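# Feed a leather strip through rotating knives along fence

## Task

Place the leather strip on the table so it lies against the guide fence. Then push its leading end into the spinning knives without letting either hand touch them, and drive the strip straight through the gap between the knives and the roller so that it comes out onto the table on the far side, still lined up with the fence.

## Robot and tools

Robot: two arms, left_arm and right_arm, each ending in a sixteen-motor hand (three fingers plus a thumb). right_arm has a right hand; left_arm has its mirror image, a left hand. The bases sit near (+0.021, +0.246, +0.013) m for left_arm and (-0.039, -0.248, +0.044) m for right_arm, each yawed about 1 degree.

Scene frame: origin at table-top height, halfway between the two nominal bases. +x points out over the table, +y toward the left_arm side, +z up. Image left and right do not match these names. All reported positions (metres), quaternions (wxyz), velocities and each arm's Hand target use this frame.

Hand point axes, right hand: +z runs along the straightened fingers toward their tips. +x crosses the palm away from the thumb. +y points out of the palm face, and bending fingers curl toward +y. On the left hand, +x points toward the thumb instead. A rigid mast beside the wrist on the palm side can collide with things.

execute_actions(actions, cameras): actions is a list of up to 15 actions, each lasting 0.5 s. One action is a table of up to 15 rows, one row per 1/30 s control step. If fewer rows are given, the last row is held for the remaining steps. Every row contains 48 numbers in [-1, 1] covering both arms, even if only one arm moves:
1-6: left_arm dx, dy, dz, rx, ry, rz
7-22: left hand motor goals
23-24: left current_limit, speed
25-30: right_arm dx, dy, dz, rx, ry, rz
31-46: right hand motor goals
47-48: right current_limit, speed

Arm numbers are offsets, not poses. They are measured along the scene frame's axes from that arm's Hand target as it stood at the start of the action. Every row in the action counts from that same starting target, not from the row before it. Sending the same offset in a new action therefore moves the arm again. Scale: 1.0 equals 0.6 m for dx, dy, dz and 180 degrees for the rotation. rx, ry, rz form a single rotation vector, applied about the Hand target's position. A translation longer than 1.0 is shortened. Each step, the commanded orientation is clipped to within 40 degrees of the measured one. An all-zero row means hold the current target, and it also re-requests that target. If the hand point stops short, send the remaining distance as a new offset. Very small moves may not start. Friction and load can leave the hand a few centimetres off target, and the arms sag downward under load, so command somewhat higher when needed. To release a push against something, command the target back past the hand point.

Hand numbers are absolute goal angles, not offsets. Each one is scaled between its hinge's two stops. Order: index_mcp, index_abd, index_pip, index_dip, middle_mcp, middle_abd, middle_pip, middle_dip, ring_mcp, ring_abd, ring_pip, ring_dip, thumb_cmc, thumb_axl, thumb_mcp, thumb_ipl. Straight values: _mcp -0.75, _abd 0.00, _pip -0.58, _dip -0.70, thumb_cmc -0.71, thumb_axl -0.68, thumb_mcp -0.23, thumb_ipl -0.17. Moving toward +1 curls a finger toward the palm; for _abd it swings the finger away from the thumb. thumb_cmc toward +1 brings the thumb in front of the palm. A 0 is a real goal, not 'no change'. To leave a hand as it is, copy back its hand_goal, hand_current_limit and hand_speed.

current_limit maps linearly from -1 (0 mA) to +1 (550 mA), with a floor of 11 mA. speed sets each motor's rate to (speed+1)/2 of 8.5 rad/s. Initial values are +0.4 and -0.6, and the last values sent remain in force. A finger only presses while its goal lies past the object's surface.

cameras: a list of names (cam_high, cam_left_wrist, cam_right_wrist, each 896x504), or ["all"], or []. By default, an empty actions list returns all images and a non-empty list returns none. Any unknown name invalidates the call.

Results, per arm: end_effector_position and quaternion, Hand target (the base for the next offsets), joint positions, velocities and torques, temperatures, and a sample of positions at some control steps. Per hand, with one entry per motor in the order above: hand_goal, hand_measured, hand_current_ma (positive pushes toward -1), and hand_state, which reads moving, goal, blocked or overload. A MOTOR HOT line appears at 85 °C. At 100 °C the arm goes limp (OVER-TEMPERATURE FAULT) for 30-60 s. A finger motor that draws 495 mA or more for a total of 5 s shuts down for 10 s.

zoom_image(camera, region): region is [x0, y0, x1, y1] in pixels of that camera's newest image, at most 504 by 504. read_manual(section) returns licence texts only. finished_scene(scene) ends the current scene permanently and starts the next one. Call it only once the strip rests through the knives and in line with the fence, with no robot holding it.

Avoid: touching the knives with any part of either hand, dropping the strip, releasing it while it is still moving, letting anything leave the table, hitting fixed or heavy objects, hard pushes, arm-on-arm contact including one hand gripping the other's fingers, and long stretched or stalled poses that heat the motors. Something may nudge loose objects from time to time. Thinking time lets the scene keep running while the robot holds its last command.

Each tool is called after "Call:" by a JSON object that holds its "name" and its "arguments", one argument or row to a line.

## Session

Call:
{"name": "execute_actions", "arguments": {
  "actions": []
}}

Scene clock: 0.00 s.
left_arm: end_effector_position=(+0.3224, +0.4173, +0.1923) hand_goal=(-0.754, +0.000, -0.576, -0.696, -0.754, +0.000, -0.576, -0.696, -0.754, +0.000, -0.576, -0.696, -0.714, -0.678, -0.226, -0.168) hand_measured=(-0.754, +0.000, -0.576, -0.696, -0.754, +0.000, -0.576, -0.696, -0.754, +0.000, -0.576, -0.696, -0.714, -0.678, -0.226, -0.168) hand_current_ma=(+0, +0, +0, +0, +0, +0, +0, +0, +0, +0, +0, +0, +0, +0, +0, +0) hand_state=(goal, goal, goal, goal, goal, goal, goal, goal, goal, goal, goal, goal, goal, goal, goal, goal) hand_current_limit=0.40 hand_speed=-0.60 end_effector_quat_wxyz=(-0.050, +0.164, +0.976, +0.132) | right_arm: end_effector_position=(+0.1805, -0.5482, +0.2193) hand_goal=(-0.754, +0.000, -0.576, -0.696, -0.754, +0.000, -0.576, -0.696, -0.754, +0.000, -0.576, -0.696, -0.714, -0.678, -0.226, -0.168) hand_measured=(-0.754, +0.000, -0.576, -0.696, -0.754, +0.000, -0.576, -0.696, -0.754, +0.000, -0.576, -0.696, -0.714, -0.678, -0.226, -0.168) hand_current_ma=(+0, +0, +0, +0, +0, +0, +0, +0, +0, +0, +0, +0, +0, +0, +0, +0) hand_state=(goal, goal, goal, goal, goal, goal, goal, goal, goal, goal, goal, goal, goal, goal, goal, goal) hand_current_limit=0.40 hand_speed=-0.60 end_effector_quat_wxyz=(-0.176, +0.746, -0.573, +0.291)
Joint positions: left_arm=[0.111 1.187 0.892 -1.297 -0.282 -1.112] | right_arm=[-0.989 1.145 0.952 -0.903 -0.526 1.998]
Joint velocities: within noise
Joint torques (N m): no reading
Motor temperatures (°C): left_arm=[29 28 26 30 25 28] | right_arm=[23 24 23 28 29 28]
Heat: left arm: hottest wrist pitch 30 °C; right arm: hottest wrist yaw 29 °C.
Hand target: left_arm +0.3306, +0.4184, +0.2034; -0.036, +0.162, +0.977, +0.136 | right_arm +0.1853, -0.5560, +0.2309; -0.172, +0.745, -0.568, +0.303

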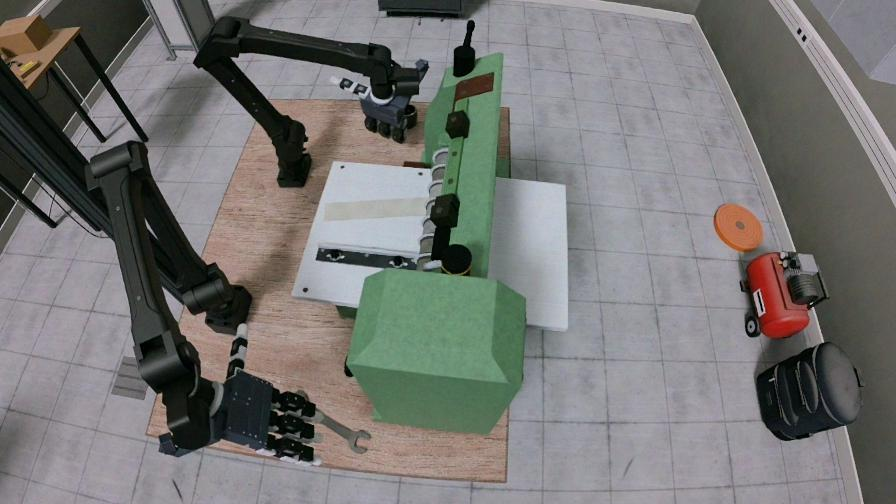

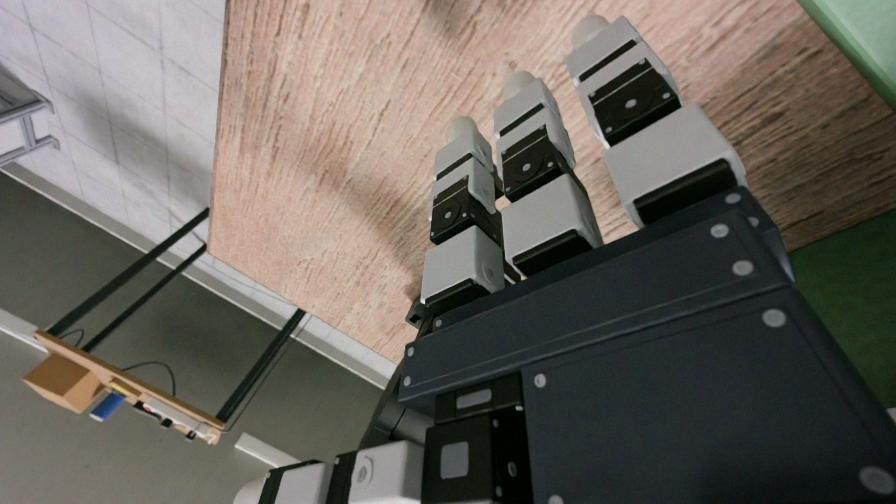

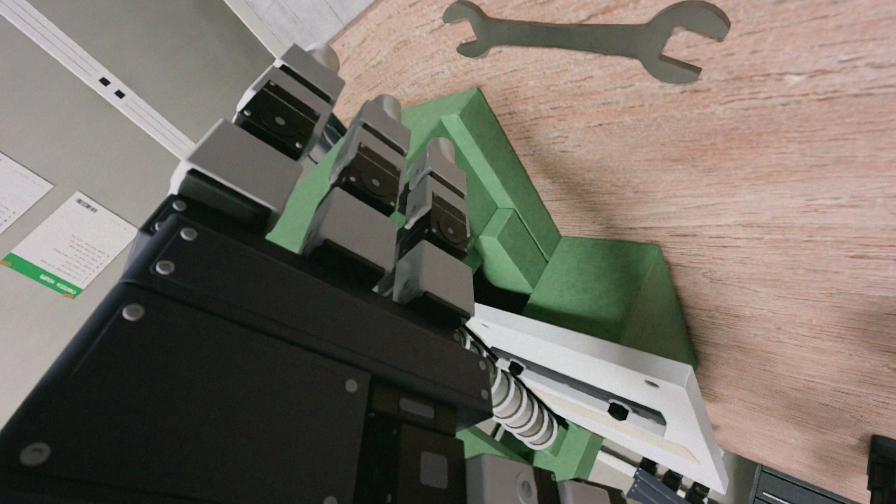

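Call:
{"name": "zoom_image", "arguments": {
  "camera": "cam_high",
  "region": [280, 140, 500, 310]
}}

Call:
{"name": "zoom_image", "arguments": {
  "camera": "cam_high",
  "region": [340, 40, 580, 200]
}}

Scaled by 2.291 from the camera's 896x504 image, which has a finer 1280x720 frame.

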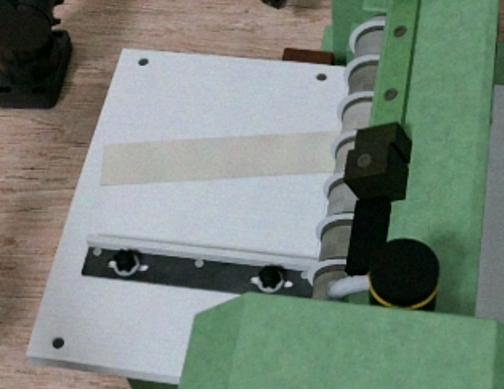

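Scaled by 2.100 from the camera's 896x504 image, which has a finer 1280x720 frame.

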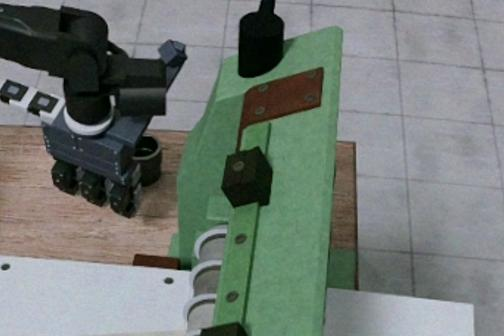

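Call:
{"name": "zoom_image", "arguments": {
  "camera": "cam_high",
  "region": [180, 90, 430, 230]
}}

Call:
{"name": "zoom_image", "arguments": {
  "camera": "cam_high",
  "region": [130, 230, 380, 490]
}}

Call:
{"name": "zoom_image", "arguments": {
  "camera": "cam_right_wrist",
  "region": [400, 180, 800, 504]
}}

Scaled by 2.016 from the camera's 896x504 image, which has a finer 1280x720 frame.

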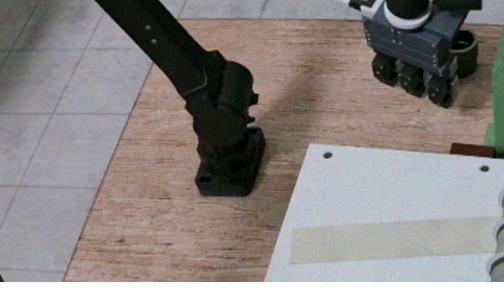

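Scaled by 1.938 from the camera's 896x504 image, which has a finer 1280x720 frame.

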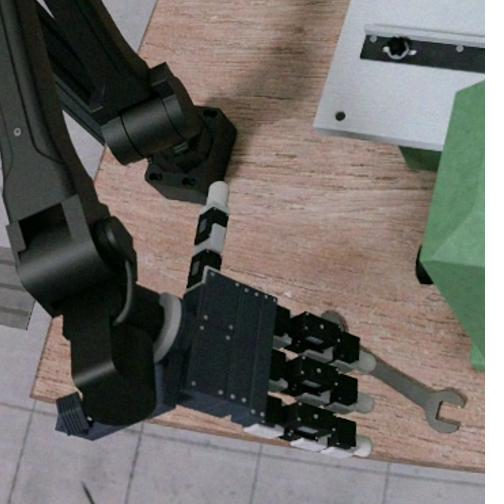

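Scaled by 1.260 from the camera's 896x504 image, which has a finer 1280x720 frame.

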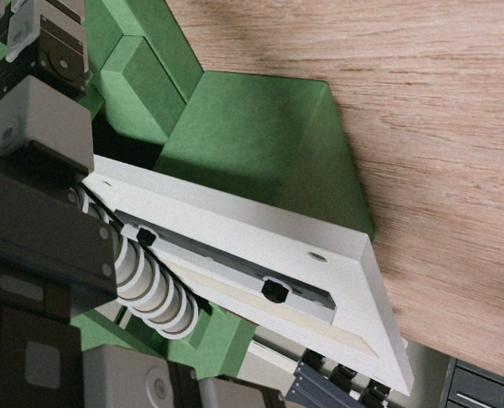

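Call:
{"name": "zoom_image", "arguments": {
  "camera": "cam_high",
  "region": [400, 140, 500, 290]
}}

Call:
{"name": "zoom_image", "arguments": {
  "camera": "cam_high",
  "region": [290, 180, 450, 290]
}}

Call:
{"name": "zoom_image", "arguments": {
  "camera": "cam_right_wrist",
  "region": [440, 300, 740, 500]
}}

Scaled by 3.360 from the camera's 896x504 image, which has a finer 1280x720 frame.

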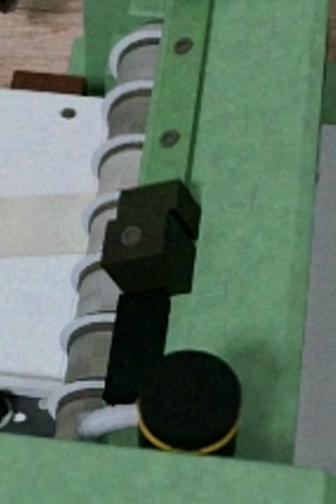

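Scaled by 3.150 from the camera's 896x504 image, which has a finer 1280x720 frame.

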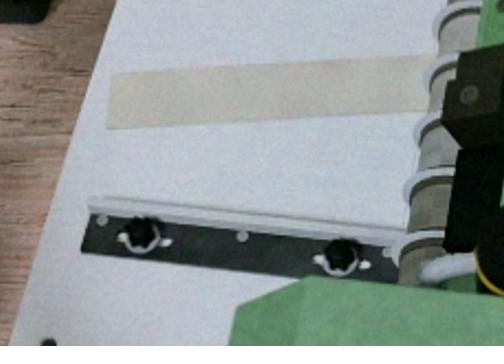

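Scaled by 1.680 from the camera's 896x504 image, which has a finer 1280x720 frame.

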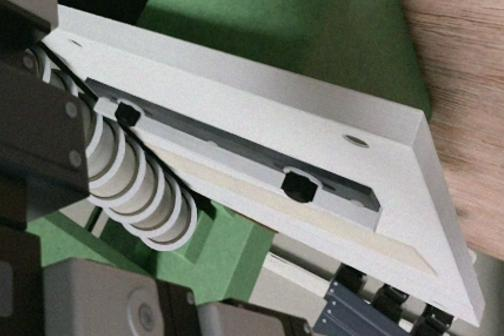

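Call:
{"name": "execute_actions", "arguments": {
  "actions": [
    [[0,0,0,0,0,0,-0.754,0,-0.576,-0.696,-0.754,0,-0.576,-0.696,-0.754,0,-0.576,-0.696,-0.714,-0.678,-0.226,-0.168,0.4,-0.6,0,0,0.15,0,0,0,-0.754,0,-0.576,-0.696,-0.754,0,-0.576,-0.696,-0.754,0,-0.576,-0.696,-0.714,-0.678,-0.226,-0.168,0.4,-0.6]],
    [[0,0,0,0,0,0,-0.754,0,-0.576,-0.696,-0.754,0,-0.576,-0.696,-0.754,0,-0.576,-0.696,-0.714,-0.678,-0.226,-0.168,0.4,-0.6,0,0.18,0.1,-0.026,0.04,0.006,-0.754,0,-0.576,-0.696,-0.754,0,-0.576,-0.696,-0.754,0,-0.576,-0.696,-0.714,-0.678,-0.226,-0.168,0.4,-0.6]],
    [[0,0,0,0,0,0,-0.754,0,-0.576,-0.696,-0.754,0,-0.576,-0.696,-0.754,0,-0.576,-0.696,-0.714,-0.678,-0.226,-0.168,0.4,-0.6,0,0.18,0,-0.026,0.04,0.006,-0.754,0,-0.576,-0.696,-0.754,0,-0.576,-0.696,-0.754,0,-0.576,-0.696,-0.714,-0.678,-0.226,-0.168,0.4,-0.6]],
    [[0,0,0,0,0,0,-0.754,0,-0.576,-0.696,-0.754,0,-0.576,-0.696,-0.754,0,-0.576,-0.696,-0.714,-0.678,-0.226,-0.168,0.4,-0.6,0,0.18,0,0,0,0,-0.754,0,-0.576,-0.696,-0.754,0,-0.576,-0.696,-0.754,0,-0.576,-0.696,-0.714,-0.678,-0.226,-0.168,0.4,-0.6]]
  ],
  "cameras": ["all"]
}}

Scene clock: 70.47 s.
left_arm: end_effector_position=(+0.3224, +0.4173, +0.1923) hand_goal=(-0.754, +0.000, -0.576, -0.696, -0.754, +0.000, -0.576, -0.696, -0.754, +0.000, -0.576, -0.696, -0.714, -0.678, -0.226, -0.168) hand_measured=(-0.754, +0.000, -0.576, -0.696, -0.754, +0.000, -0.576, -0.696, -0.754, +0.000, -0.576, -0.696, -0.714, -0.678, -0.224, -0.168) hand_current_ma=(+0, +0, +0, +0, +0, +0, +0, +0, +0, +0, +0, +0, +0, +0, +2, +0) hand_state=(goal, goal, goal, goal, goal, goal, goal, goal, goal, goal, goal, goal, goal, goal, goal, goal) hand_current_limit=0.40 hand_speed=-0.60 end_effector_quat_wxyz=(-0.050, +0.164, +0.976, +0.132) | right_arm: end_effector_position=(+0.1847, -0.2366, +0.3721) hand_goal=(-0.754, +0.000, -0.576, -0.696, -0.754, +0.000, -0.576, -0.696, -0.754, +0.000, -0.576, -0.696, -0.714, -0.678, -0.226, -0.168) hand_measured=(-0.746, +0.000, -0.576, -0.696, -0.746, +0.000, -0.576, -0.696, -0.746, +0.000, -0.576, -0.696, -0.710, -0.678, -0.224, -0.168) hand_current_ma=(+35, +0, +1, +0, +36, +0, +1, +0, +38, +0, +2, +0, +20, +3, +13, +2) hand_state=(goal, goal, goal, goal, goal, goal, goal, goal, goal, goal, goal, goal, goal, goal, goal, goal) hand_current_limit=0.40 hand_speed=-0.60 end_effector_quat_wxyz=(-0.285, +0.920, -0.231, +0.138)
Joint positions: left_arm=[0.111 1.187 0.892 -1.297 -0.282 -1.112] | right_arm=[-0.057 0.835 1.183 -1.509 -0.512 2.091]
Joint torques (N m): left_arm=[0.73 -7.36 8.73 0.03 -0.41 -0.12] | right_arm=[0.32 -2.26 9.88 0.84 -0.67 0.11]
Motor temperatures (°C): left_arm=[28 28 30 29 25 26] | right_arm=[22 25 33 27 28 26]
Heat: left arm: hottest elbow 30 °C; right arm: hottest elbow 33 °C.
Hand target: left_arm +0.3306, +0.4184, +0.2034; -0.036, +0.162, +0.977, +0.136 | right_arm +0.1854, -0.2319, +0.3810; -0.092, +0.835, -0.490, +0.234
Off the commanded pose: left_arm 0.014 m, 2 deg | right_arm 0.010 m, 49 deg; orientation clipped.
joint sent to its limit (right arm) — joint 6 (wrist roll), upper limit. The joint targets are off in orientation, not in position.
Step readings (end_effector_position of left_arm | right_arm):
0: (+0.3224, +0.4173, +0.1923) | (+0.1805, -0.5482, +0.2193)
1: (+0.3224, +0.4173, +0.1923) | (+0.1804, -0.5481, +0.2194)
2: (+0.3224, +0.4173, +0.1923) | (+0.1795, -0.5465, +0.2211)
4: (+0.3224, +0.4173, +0.1923) | (+0.1762, -0.5416, +0.2311)
8: (+0.3224, +0.4173, +0.1923) | (+0.1790, -0.5460, +0.2711)
15: (+0.3224, +0.4173, +0.1923) | (+0.1822, -0.5512, +0.3078)
16: (+0.3224, +0.4173, +0.1923) | (+0.1810, -0.5500, +0.3073)
17: (+0.3224, +0.4173, +0.1923) | (+0.1770, -0.5476, +0.3069)
19: (+0.3224, +0.4173, +0.1923) | (+0.1701, -0.5322, +0.3115)
23: (+0.3224, +0.4173, +0.1923) | (+0.1770, -0.4788, +0.3385)
30: (+0.3224, +0.4173, +0.1923) | (+0.1789, -0.4476, +0.3692)
31: (+0.3224, +0.4173, +0.1923) | (+0.1786, -0.4472, +0.3690)
32: (+0.3224, +0.4173, +0.1923) | (+0.1769, -0.4455, +0.3684)
34: (+0.3224, +0.4173, +0.1923) | (+0.1779, -0.4277, +0.3678)
38: (+0.3224, +0.4173, +0.1923) | (+0.1843, -0.3729, +0.3718)
45: (+0.3224, +0.4173, +0.1923) | (+0.1822, -0.3454, +0.3769)
46: (+0.3224, +0.4173, +0.1923) | (+0.1827, -0.3438, +0.3765)
47: (+0.3224, +0.4173, +0.1923) | (+0.1836, -0.3386, +0.3761)
49: (+0.3224, +0.4173, +0.1923) | (+0.1867, -0.3135, +0.3758)
53: (+0.3224, +0.4173, +0.1923) | (+0.1843, -0.2603, +0.3783)
60: (+0.3224, +0.4173, +0.1923) | (+0.1824, -0.2378, +0.3763)

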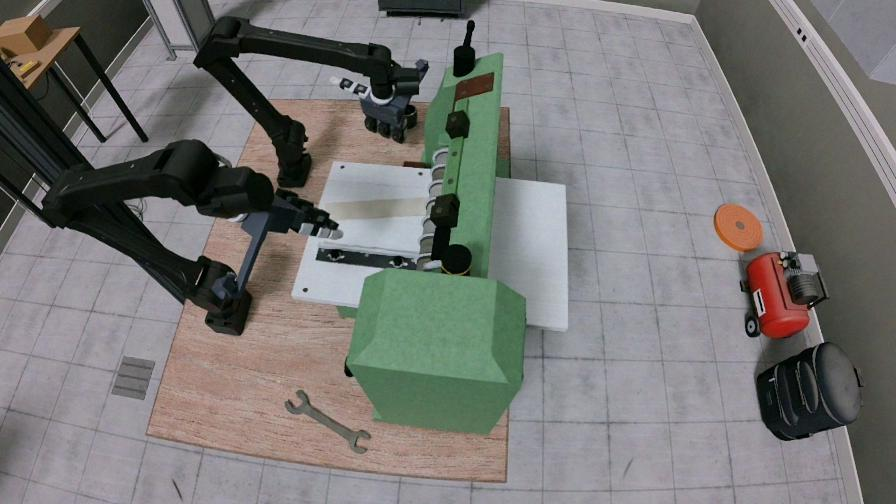

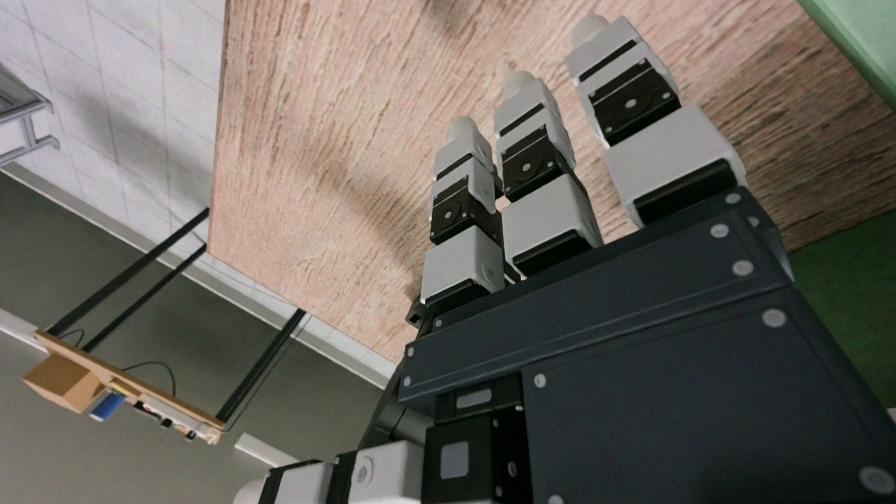

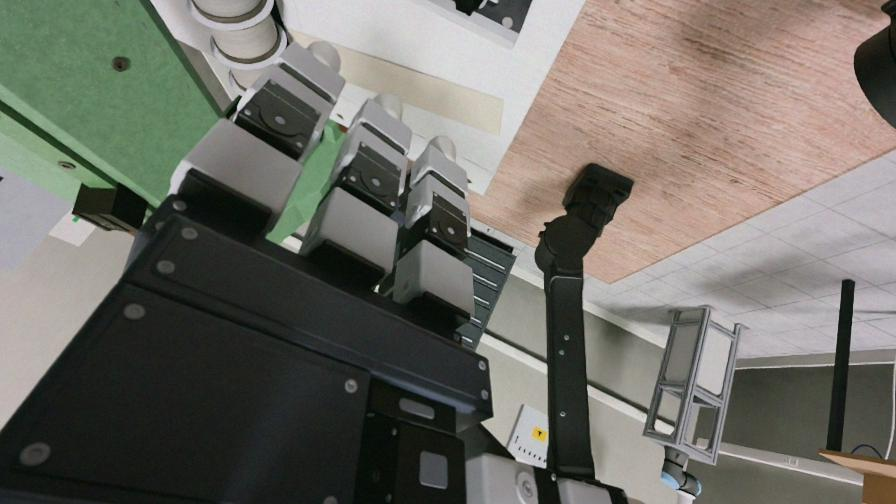

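Call:
{"name": "zoom_image", "arguments": {
  "camera": "cam_right_wrist",
  "region": [140, 0, 540, 200]
}}

Scaled by 1.260 from the camera's 896x504 image, which has a finer 1280x720 frame.

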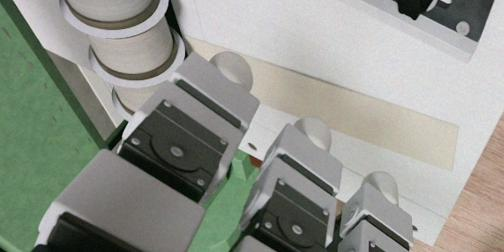

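Call:
{"name": "execute_actions", "arguments": {
  "actions": [
    [[0,0,0,0,0,0,-0.754,0,-0.576,-0.696,-0.754,0,-0.576,-0.696,-0.754,0,-0.576,-0.696,-0.714,-0.678,-0.226,-0.168,0.4,-0.6,0,-0.17,0,0.026,-0.04,-0.006,-0.754,0,-0.576,-0.696,-0.754,0,-0.576,-0.696,-0.754,0,-0.576,-0.696,-0.714,-0.678,-0.226,-0.168,0.4,-0.6]],
    [[0,0,0,0,0,0,-0.754,0,-0.576,-0.696,-0.754,0,-0.576,-0.696,-0.754,0,-0.576,-0.696,-0.714,-0.678,-0.226,-0.168,0.4,-0.6,0,-0.17,0,0.026,-0.04,-0.006,-0.754,0,-0.576,-0.696,-0.754,0,-0.576,-0.696,-0.754,0,-0.576,-0.696,-0.714,-0.678,-0.226,-0.168,0.4,-0.6]]
  ],
  "cameras": ["cam_right_wrist"]
}}

Scene clock: 94.30 s.
left_arm: end_effector_position=(+0.3224, +0.4173, +0.1923) hand_goal=(-0.754, +0.000, -0.576, -0.696, -0.754, +0.000, -0.576, -0.696, -0.754, +0.000, -0.576, -0.696, -0.714, -0.678, -0.226, -0.168) hand_measured=(-0.754, +0.000, -0.576, -0.696, -0.754, +0.000, -0.576, -0.696, -0.754, +0.000, -0.576, -0.696, -0.714, -0.678, -0.224, -0.168) hand_current_ma=(+0, +0, +0, +0, +0, +0, +0, +0, +0, +0, +0, +0, +0, +0, +2, +0) hand_state=(goal, goal, goal, goal, goal, goal, goal, goal, goal, goal, goal, goal, goal, goal, goal, goal) hand_current_limit=0.40 hand_speed=-0.60 end_effector_quat_wxyz=(-0.050, +0.164, +0.976, +0.132) | right_arm: end_effector_position=(+0.1774, -0.4276, +0.3645) hand_goal=(-0.754, +0.000, -0.576, -0.696, -0.754, +0.000, -0.576, -0.696, -0.754, +0.000, -0.576, -0.696, -0.714, -0.678, -0.226, -0.168) hand_measured=(-0.748, +0.000, -0.576, -0.696, -0.748, +0.000, -0.576, -0.696, -0.748, +0.000, -0.576, -0.696, -0.710, -0.678, -0.224, -0.168) hand_current_ma=(+28, -2, +1, +0, +28, -2, +1, +0, +28, -1, +2, +0, +21, +3, +13, +2) hand_state=(goal, goal, goal, goal, goal, goal, goal, goal, goal, goal, goal, goal, goal, goal, goal, goal) hand_current_limit=0.40 hand_speed=-0.60 end_effector_quat_wxyz=(-0.221, +0.777, -0.522, +0.273)
Joint positions: left_arm=[0.111 1.187 0.892 -1.297 -0.282 -1.112] | right_arm=[-0.792 0.911 1.183 -1.347 -0.543 2.079]
Joint torques (N m): left_arm=[0.67 -7.41 8.73 0.05 -0.41 -0.12] | right_arm=[-0.32 -4.01 10.76 2.21 -0.69 -0.15]
Heat: left arm: hottest elbow 31 °C; right arm: hottest elbow 32 °C.
Hand target: left_arm +0.3306, +0.4184, +0.2034; -0.036, +0.162, +0.977, +0.136 | right_arm +0.1853, -0.4359, +0.3809; -0.215, +0.779, -0.508, +0.298
Off the commanded pose: left_arm 0.014 m, 2 deg | right_arm 0.020 m, 3 deg.
Step readings (end_effector_position of left_arm | right_arm):
0: (+0.3224, +0.4173, +0.1923) | (+0.1847, -0.2366, +0.3721)
1: (+0.3224, +0.4173, +0.1923) | (+0.1847, -0.2369, +0.3721)
2: (+0.3224, +0.4173, +0.1923) | (+0.1848, -0.2400, +0.3720)
4: (+0.3224, +0.4173, +0.1923) | (+0.1840, -0.2604, +0.3720)
8: (+0.3224, +0.4173, +0.1923) | (+0.1788, -0.3120, +0.3738)
15: (+0.3224, +0.4173, +0.1923) | (+0.1812, -0.3325, +0.3761)
16: (+0.3224, +0.4173, +0.1923) | (+0.1817, -0.3333, +0.3763)
17: (+0.3224, +0.4173, +0.1923) | (+0.1825, -0.3358, +0.3768)
19: (+0.3224, +0.4173, +0.1923) | (+0.1813, -0.3562, +0.3785)
23: (+0.3224, +0.4173, +0.1923) | (+0.1700, -0.4084, +0.3768)
30: (+0.3224, +0.4173, +0.1923) | (+0.1767, -0.4275, +0.3648)
Images, in order (width x height): cam_right_wrist 896x504.

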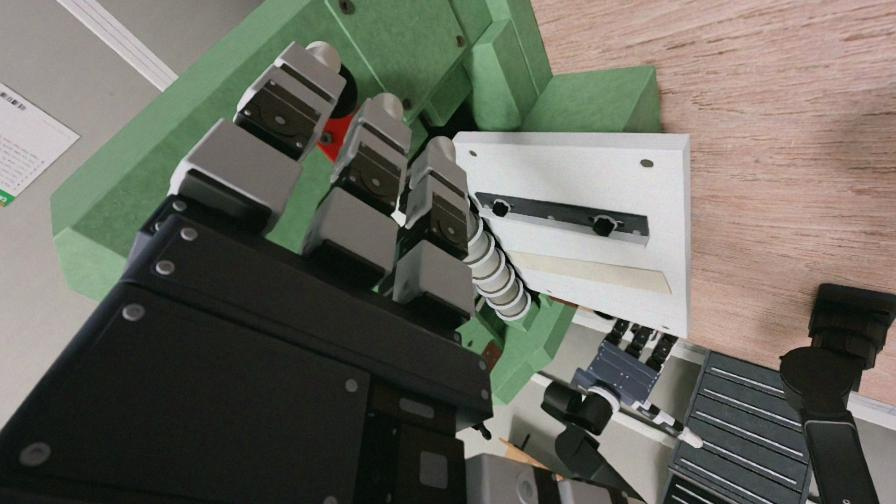

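Call:
{"name": "zoom_image", "arguments": {
  "camera": "cam_right_wrist",
  "region": [440, 110, 700, 350]
}}

Scaled by 1.938 from the camera's 896x504 image, which has a finer 1280x720 frame.

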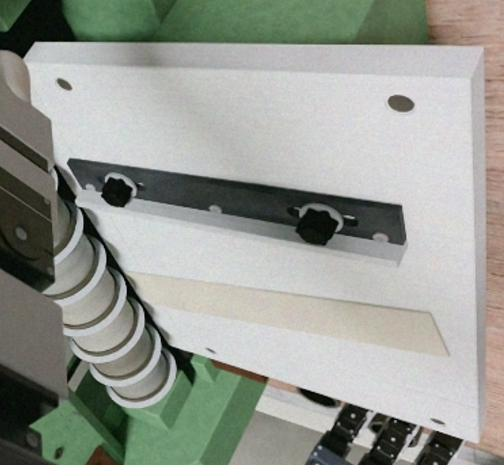

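Call:
{"name": "execute_actions", "arguments": {
  "actions": [
    [[0,0,0.12,-0.13,0.0097,0.0364,-0.548,0,-0.431,-0.478,-0.548,0,-0.431,-0.478,-0.548,0,-0.431,-0.478,-0.714,-0.678,-0.226,-0.168,0.4,-0.6,0,0,0,0,0,0,-0.754,0,-0.576,-0.696,-0.754,0,-0.576,-0.696,-0.754,0,-0.576,-0.696,-0.714,-0.678,-0.226,-0.168,0.4,-0.6]],
    [[-0.05,-0.15,0.075,-0.13,0.0097,0.0364,-0.548,0,-0.431,-0.478,-0.548,0,-0.431,-0.478,-0.548,0,-0.431,-0.478,-0.714,-0.678,-0.226,-0.168,0.4,-0.6,0,0,0,0,0,0,-0.754,0,-0.576,-0.696,-0.754,0,-0.576,-0.696,-0.754,0,-0.576,-0.696,-0.714,-0.678,-0.226,-0.168,0.4,-0.6]],
    [[-0.05,-0.15,0,-0.13,0.0097,0.0364,-0.548,0,-0.431,-0.478,-0.548,0,-0.431,-0.478,-0.548,0,-0.431,-0.478,-0.714,-0.678,-0.226,-0.168,0.4,-0.6,0,0,0,0,0,0,-0.754,0,-0.576,-0.696,-0.754,0,-0.576,-0.696,-0.754,0,-0.576,-0.696,-0.714,-0.678,-0.226,-0.168,0.4,-0.6]],
    [[0,-0.15,0,0,0,0,-0.548,0,-0.431,-0.478,-0.548,0,-0.431,-0.478,-0.548,0,-0.431,-0.478,-0.714,-0.678,-0.226,-0.168,0.4,-0.6,0,0,0,0,0,0,-0.754,0,-0.576,-0.696,-0.754,0,-0.576,-0.696,-0.754,0,-0.576,-0.696,-0.714,-0.678,-0.226,-0.168,0.4,-0.6]]
  ],
  "cameras": ["all"]
}}

Scene clock: 130.73 s.
left_arm: end_effector_position=(+0.2676, +0.1505, +0.3113) hand_goal=(-0.548, +0.000, -0.432, -0.478, -0.548, +0.000, -0.432, -0.478, -0.548, +0.000, -0.432, -0.478, -0.714, -0.678, -0.226, -0.168) hand_measured=(-0.540, +0.000, -0.432, -0.480, -0.540, +0.000, -0.432, -0.480, -0.540, +0.000, -0.432, -0.480, -0.708, -0.678, -0.222, -0.168) hand_current_ma=(+6, +0, +0, -2, +6, +0, +0, -1, +7, +0, +0, -1, +5, +0, +4, +0) hand_state=(goal, goal, goal, goal, goal, goal, goal, goal, goal, goal, goal, goal, goal, goal, goal, goal) hand_current_limit=0.40 hand_speed=-0.60 end_effector_quat_wxyz=(-0.007, -0.003, +0.888, -0.461) | right_arm: end_effector_position=(+0.1775, -0.4275, +0.3645) hand_goal=(-0.754, +0.000, -0.576, -0.696, -0.754, +0.000, -0.576, -0.696, -0.754, +0.000, -0.576, -0.696, -0.714, -0.678, -0.226, -0.168) hand_measured=(-0.748, +0.000, -0.576, -0.696, -0.748, +0.000, -0.576, -0.696, -0.748, +0.000, -0.576, -0.696, -0.710, -0.678, -0.224, -0.168) hand_current_ma=(+28, -2, +1, +0, +28, -2, +1, +0, +28, -1, +2, +0, +21, +3, +13, +2) hand_state=(goal, goal, goal, goal, goal, goal, goal, goal, goal, goal, goal, goal, goal, goal, goal, goal) hand_current_limit=0.40 hand_speed=-0.60 end_effector_quat_wxyz=(-0.221, +0.777, -0.522, +0.273)
Joint positions: left_arm=[-0.027 1.054 1.18 -1.7 0.957 -1.585] | right_arm=[-0.792 0.911 1.183 -1.347 -0.543 2.079]
Joint torques (N m): left_arm=[0.38 -5.71 8.9 0.02 0.99 -0.28] | right_arm=[-0.32 -3.9 10.8 2.22 -0.7 -0.15]
Heat: left arm: hottest elbow 32 °C; right arm: hottest elbow 34 °C.
Hand target: left_arm +0.2707, +0.1485, +0.3205; +0.000, +0.000, +0.887, -0.462 | right_arm +0.1854, -0.4359, +0.3809; -0.215, +0.779, -0.508, +0.298
Off the commanded pose: left_arm 0.010 m, 1 deg | right_arm 0.020 m, 3 deg.
Step readings (end_effector_position of left_arm | right_arm):
0: (+0.3224, +0.4173, +0.1923) | (+0.1775, -0.4275, +0.3645)
1: (+0.3223, +0.4162, +0.1916) | (+0.1775, -0.4275, +0.3645)
2: (+0.3195, +0.4106, +0.1886) | (+0.1775, -0.4275, +0.3645)
4: (+0.3142, +0.4004, +0.1936) | (+0.1775, -0.4275, +0.3645)
8: (+0.3182, +0.4103, +0.2419) | (+0.1775, -0.4275, +0.3645)
15: (+0.3214, +0.4163, +0.2692) | (+0.1775, -0.4275, +0.3645)
16: (+0.3211, +0.4139, +0.2664) | (+0.1775, -0.4275, +0.3645)
17: (+0.3217, +0.4046, +0.2627) | (+0.1775, -0.4275, +0.3645)
19: (+0.3239, +0.3813, +0.2620) | (+0.1775, -0.4275, +0.3645)
23: (+0.3137, +0.3458, +0.2866) | (+0.1775, -0.4275, +0.3645)
30: (+0.2956, +0.3295, +0.3073) | (+0.1775, -0.4275, +0.3645)
31: (+0.2955, +0.3276, +0.3068) | (+0.1775, -0.4275, +0.3645)
32: (+0.2969, +0.3165, +0.3065) | (+0.1775, -0.4275, +0.3645)
34: (+0.2986, +0.2902, +0.3090) | (+0.1775, -0.4275, +0.3645)
38: (+0.2878, +0.2547, +0.3173) | (+0.1775, -0.4275, +0.3645)
45: (+0.2761, +0.2405, +0.3193) | (+0.1775, -0.4275, +0.3645)
46: (+0.2753, +0.2392, +0.3188) | (+0.1775, -0.4275, +0.3645)
47: (+0.2745, +0.2335, +0.3193) | (+0.1775, -0.4275, +0.3645)
49: (+0.2729, +0.2134, +0.3207) | (+0.1775, -0.4275, +0.3645)
53: (+0.2659, +0.1665, +0.3201) | (+0.1775, -0.4275, +0.3645)
60: (+0.2681, +0.1512, +0.3114) | (+0.1775, -0.4275, +0.3645)

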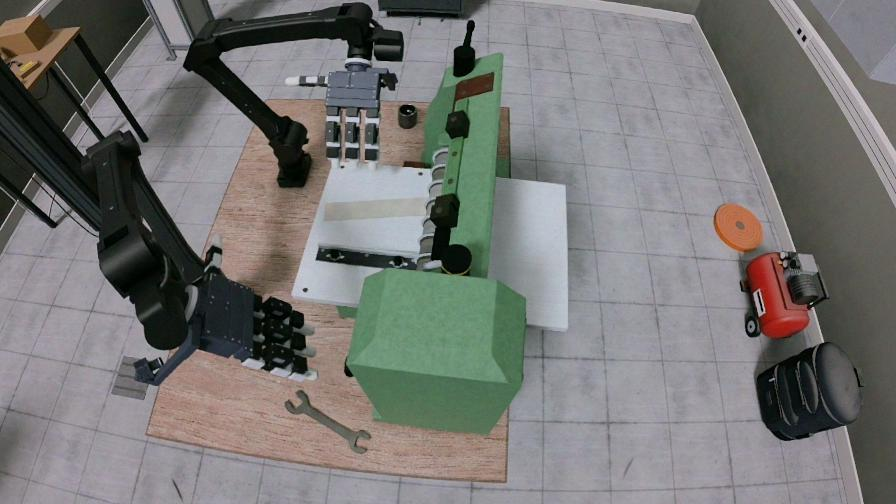

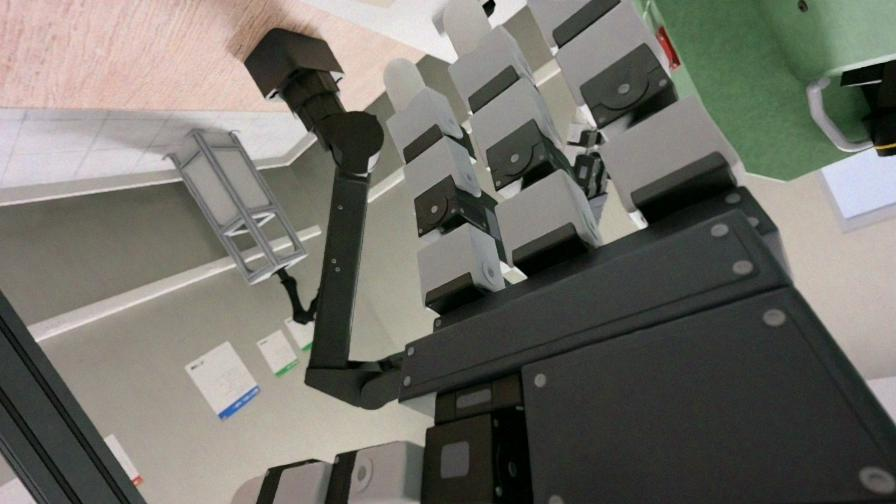

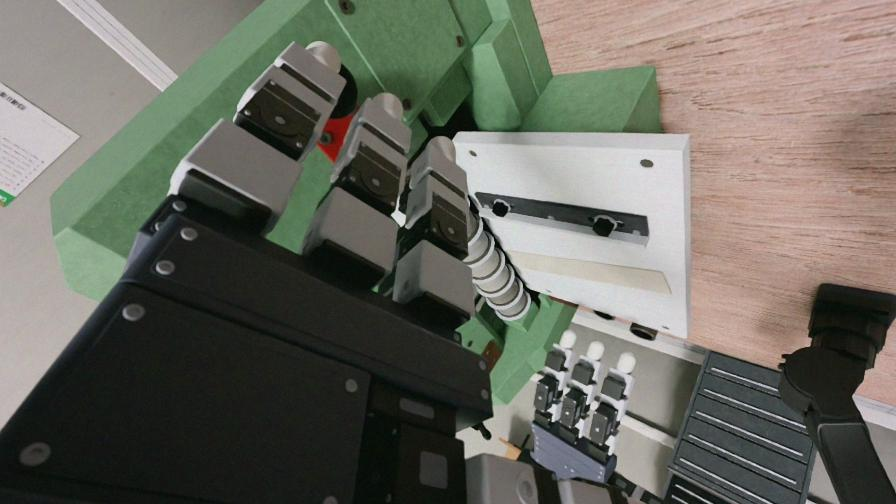

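Call:
{"name": "execute_actions", "arguments": {
  "actions": [
    [[0,-0.035,-0.09,0,0,0.0444,-0.548,0,-0.431,-0.478,-0.548,0,-0.431,-0.478,-0.548,0,-0.431,-0.478,-0.714,-0.678,-0.226,-0.168,0.4,-0.6,0,0,0,0,0,0,-0.754,0,-0.576,-0.696,-0.754,0,-0.576,-0.696,-0.754,0,-0.576,-0.696,-0.714,-0.678,-0.226,-0.168,0.4,-0.6]],
    [[0,0,0,0,0,0,-0.548,0,-0.431,-0.478,-0.548,0,-0.431,-0.478,-0.548,0,-0.431,-0.478,-0.714,-0.678,-0.226,-0.168,0.4,-0.6,0,0,0,0,0,0,-0.754,0,-0.576,-0.696,-0.754,0,-0.576,-0.696,-0.754,0,-0.576,-0.696,-0.714,-0.678,-0.226,-0.168,0.4,-0.6]]
  ],
  "cameras": ["all"]
}}

Call:
{"name": "zoom_image", "arguments": {
  "camera": "cam_high",
  "region": [280, 120, 460, 300]
}}

Call:
{"name": "zoom_image", "arguments": {
  "camera": "cam_right_wrist",
  "region": [440, 110, 700, 480]
}}

Scene clock: 173.37 s.
left_arm: end_effector_position=(+0.2689, +0.1298, +0.2624) hand_goal=(-0.548, +0.000, -0.432, -0.478, -0.548, +0.000, -0.432, -0.478, -0.548, +0.000, -0.432, -0.478, -0.714, -0.678, -0.226, -0.168) hand_measured=(-0.540, +0.000, -0.432, -0.480, -0.540, +0.000, -0.432, -0.480, -0.540, +0.000, -0.432, -0.480, -0.708, -0.678, -0.222, -0.168) hand_current_ma=(+6, +0, +0, -2, +6, +0, +0, -1, +7, +0, +0, -1, +5, +0, +4, +0) hand_state=(goal, goal, goal, goal, goal, goal, goal, goal, goal, goal, goal, goal, goal, goal, goal, goal) hand_current_limit=0.40 hand_speed=-0.60 end_effector_quat_wxyz=(+0.024, -0.067, +0.886, -0.459) | right_arm: end_effector_position=(+0.1775, -0.4275, +0.3645) hand_goal=(-0.754, +0.000, -0.576, -0.696, -0.754, +0.000, -0.576, -0.696, -0.754, +0.000, -0.576, -0.696, -0.714, -0.678, -0.226, -0.168) hand_measured=(-0.748, +0.000, -0.576, -0.696, -0.748, +0.000, -0.576, -0.696, -0.748, +0.000, -0.576, -0.696, -0.710, -0.678, -0.224, -0.168) hand_current_ma=(+28, -2, +1, +0, +28, -2, +1, +0, +28, -1, +2, +0, +21, +3, +13, +2) hand_state=(goal, goal, goal, goal, goal, goal, goal, goal, goal, goal, goal, goal, goal, goal, goal, goal) hand_current_limit=0.40 hand_speed=-0.60 end_effector_quat_wxyz=(-0.221, +0.777, -0.522, +0.273)
Joint positions: left_arm=[-0.098 0.957 0.984 -1.314 0.926 -1.943] | right_arm=[-0.792 0.911 1.183 -1.347 -0.543 2.079]
Joint torques (N m): left_arm=[0.09 -5.6 7.88 1.07 0.79 -0.26] | right_arm=[-0.32 -3.9 10.81 2.21 -0.68 -0.15]
Heat: left arm: hottest elbow 34 °C; right arm: hottest elbow 36 °C.
Hand target: left_arm +0.2706, +0.1274, +0.2665; +0.033, -0.061, +0.885, -0.461 | right_arm +0.1854, -0.4359, +0.3809; -0.215, +0.779, -0.508, +0.298
Off the commanded pose: left_arm 0.005 m, 1 deg | right_arm 0.020 m, 3 deg.
Step readings (end_effector_position of left_arm | right_arm):
0: (+0.2675, +0.1505, +0.3113) | (+0.1775, -0.4275, +0.3645)
1: (+0.2675, +0.1503, +0.3111) | (+0.1775, -0.4275, +0.3645)
2: (+0.2693, +0.1478, +0.3090) | (+0.1775, -0.4275, +0.3645)
4: (+0.2734, +0.1432, +0.2970) | (+0.1775, -0.4275, +0.3645)
8: (+0.2697, +0.1357, +0.2663) | (+0.1775, -0.4275, +0.3645)
15: (+0.2715, +0.1307, +0.2603) | (+0.1775, -0.4275, +0.3645)
16: (+0.2714, +0.1306, +0.2613) | (+0.1775, -0.4275, +0.3645)
17: (+0.2713, +0.1304, +0.2624) | (+0.1775, -0.4275, +0.3645)
19: (+0.2708, +0.1302, +0.2635) | (+0.1775, -0.4275, +0.3645)
23: (+0.2700, +0.1299, +0.2631) | (+0.1775, -0.4275, +0.3645)
30: (+0.2692, +0.1299, +0.2623) | (+0.1775, -0.4275, +0.3645)

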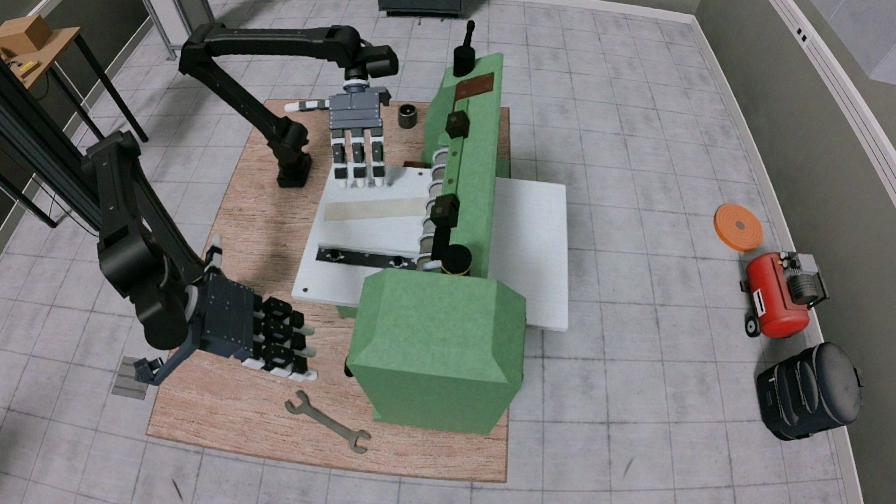

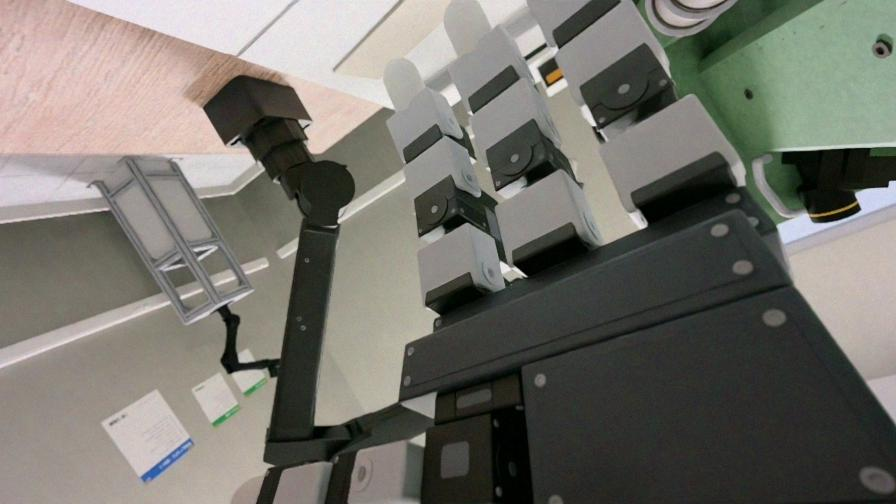

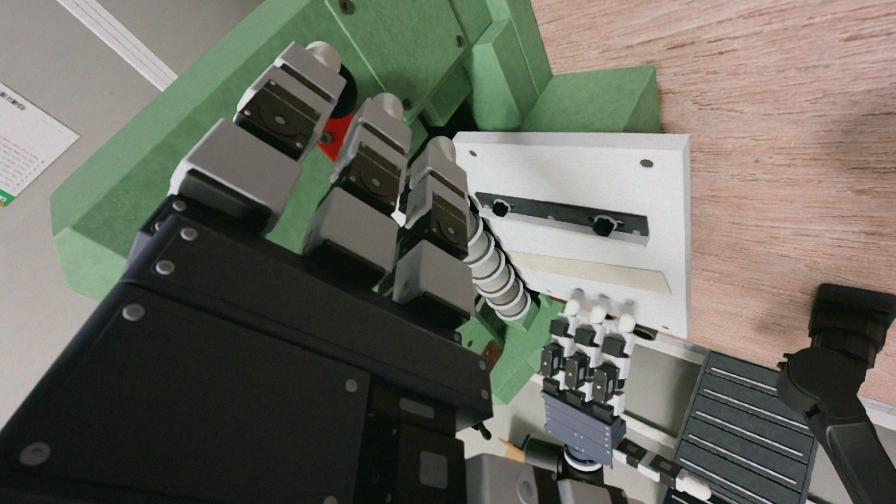

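Scaled by 2.800 from the camera's 896x504 image, which has a finer 1280x720 frame.

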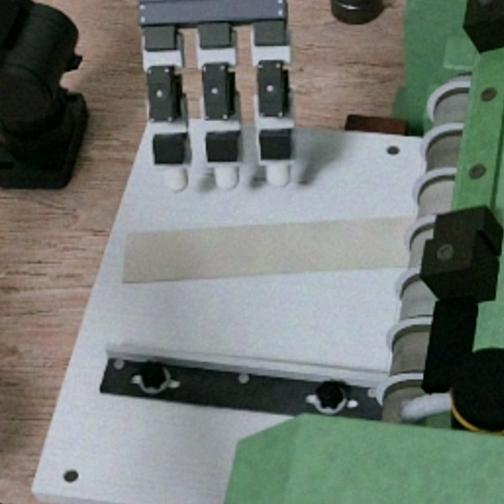

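Scaled by 1.362 from the camera's 896x504 image, which has a finer 1280x720 frame.

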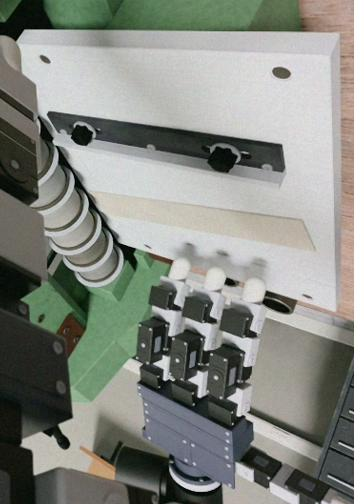

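Call:
{"name": "execute_actions", "arguments": {
  "actions": [
    [[0,-0.055,-0.04,0,0,0,-0.548,0,-0.431,-0.478,-0.548,0,-0.431,-0.478,-0.548,0,-0.431,-0.478,-0.714,-0.678,-0.226,-0.168,0.4,-0.6,0,0,0,0,0,0,-0.754,0,-0.576,-0.696,-0.754,0,-0.576,-0.696,-0.754,0,-0.576,-0.696,-0.714,-0.678,-0.226,-0.168,0.4,-0.6]]
  ],
  "cameras": ["cam_high","cam_right_wrist"]
}}

Call:
{"name": "zoom_image", "arguments": {
  "camera": "cam_high",
  "region": [280, 120, 460, 300]
}}

Call:
{"name": "zoom_image", "arguments": {
  "camera": "cam_right_wrist",
  "region": [480, 200, 700, 360]
}}

Scene clock: 198.23 s.
left_arm: end_effector_position=(+0.2670, +0.0972, +0.2382) hand_goal=(-0.548, +0.000, -0.432, -0.478, -0.548, +0.000, -0.432, -0.478, -0.548, +0.000, -0.432, -0.478, -0.714, -0.678, -0.226, -0.168) hand_measured=(-0.540, +0.000, -0.432, -0.480, -0.540, +0.000, -0.432, -0.480, -0.540, +0.000, -0.432, -0.480, -0.708, -0.678, -0.222, -0.168) hand_current_ma=(+6, +0, +0, -2, +6, +0, +0, -1, +7, +0, +0, -1, +5, +0, +4, +0) hand_state=(goal, goal, goal, goal, goal, goal, goal, goal, goal, goal, goal, goal, goal, goal, goal, goal) hand_current_limit=0.40 hand_speed=-0.60 end_effector_quat_wxyz=(+0.017, -0.054, +0.886, -0.461) | right_arm: end_effector_position=(+0.1775, -0.4275, +0.3645) hand_goal=(-0.754, +0.000, -0.576, -0.696, -0.754, +0.000, -0.576, -0.696, -0.754, +0.000, -0.576, -0.696, -0.714, -0.678, -0.226, -0.168) hand_measured=(-0.748, +0.000, -0.576, -0.696, -0.748, +0.000, -0.576, -0.696, -0.748, +0.000, -0.576, -0.696, -0.710, -0.678, -0.224, -0.168) hand_current_ma=(+28, -2, +1, +0, +28, -2, +1, +0, +28, -1, +2, +0, +21, +3, +13, +2) hand_state=(goal, goal, goal, goal, goal, goal, goal, goal, goal, goal, goal, goal, goal, goal, goal, goal) hand_current_limit=0.40 hand_speed=-0.60 end_effector_quat_wxyz=(-0.221, +0.777, -0.522, +0.273)
Joint positions: left_arm=[-0.219 0.951 0.909 -1.132 0.898 -2.085] | right_arm=[-0.792 0.911 1.183 -1.347 -0.543 2.079]
Joint torques (N m): left_arm=[0.38 -5.19 8.2 1.29 0.75 -0.26] | right_arm=[-0.32 -3.9 10.8 2.19 -0.69 -0.15]
Heat: left arm: hottest elbow 34 °C; right arm: hottest elbow 36 °C.
Hand target: left_arm +0.2706, +0.0945, +0.2424; +0.032, -0.062, +0.885, -0.461 | right_arm +0.1854, -0.4359, +0.3809; -0.215, +0.779, -0.508, +0.298
Off the commanded pose: left_arm 0.006 m, 2 deg | right_arm 0.020 m, 3 deg.
joint sent to its limit (left arm) — joint 6 (wrist roll), lower limit. The joint targets still meet the commanded pose.
Step readings (end_effector_position of left_arm | right_arm):
0: (+0.2689, +0.1298, +0.2624) | (+0.1775, -0.4275, +0.3645)
1: (+0.2689, +0.1297, +0.2620) | (+0.1775, -0.4275, +0.3645)
2: (+0.2705, +0.1281, +0.2605) | (+0.1775, -0.4275, +0.3645)
4: (+0.2725, +0.1209, +0.2540) | (+0.1775, -0.4275, +0.3645)
8: (+0.2665, +0.1031, +0.2400) | (+0.1775, -0.4275, +0.3645)
15: (+0.2671, +0.0975, +0.2379) | (+0.1775, -0.4275, +0.3645)
Images, in order (width x height): cam_high 896x504, cam_right_wrist 896x504.

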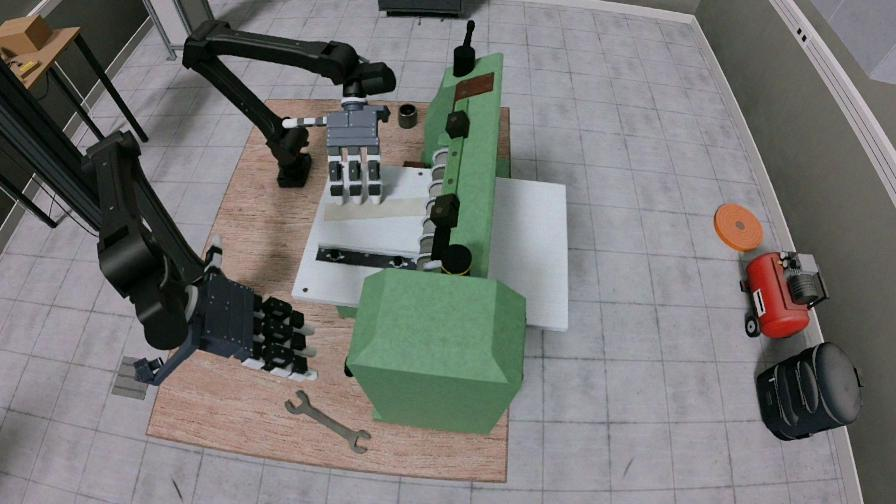

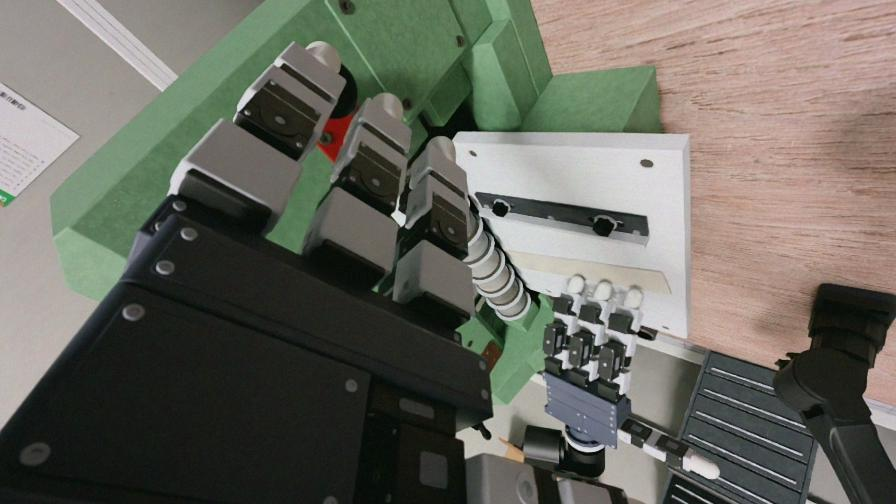

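Scaled by 2.800 from the camera's 896x504 image, which has a finer 1280x720 frame.

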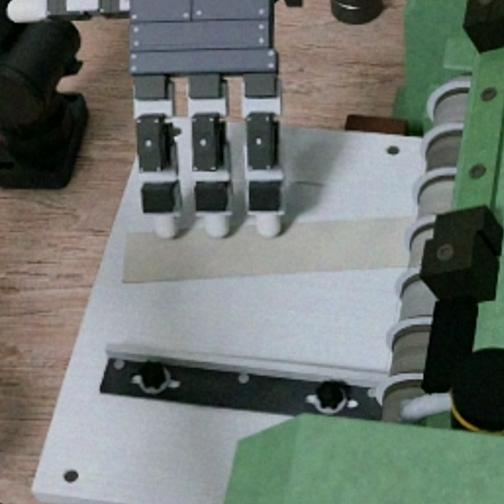

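Scaled by 2.291 from the camera's 896x504 image, which has a finer 1280x720 frame.

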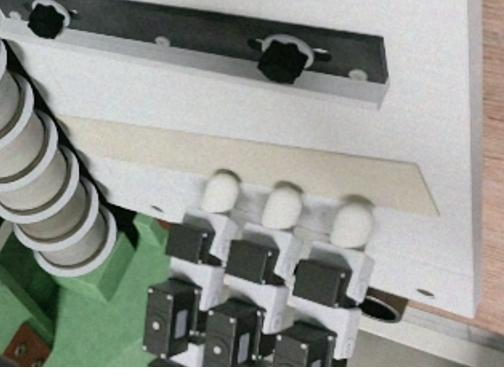

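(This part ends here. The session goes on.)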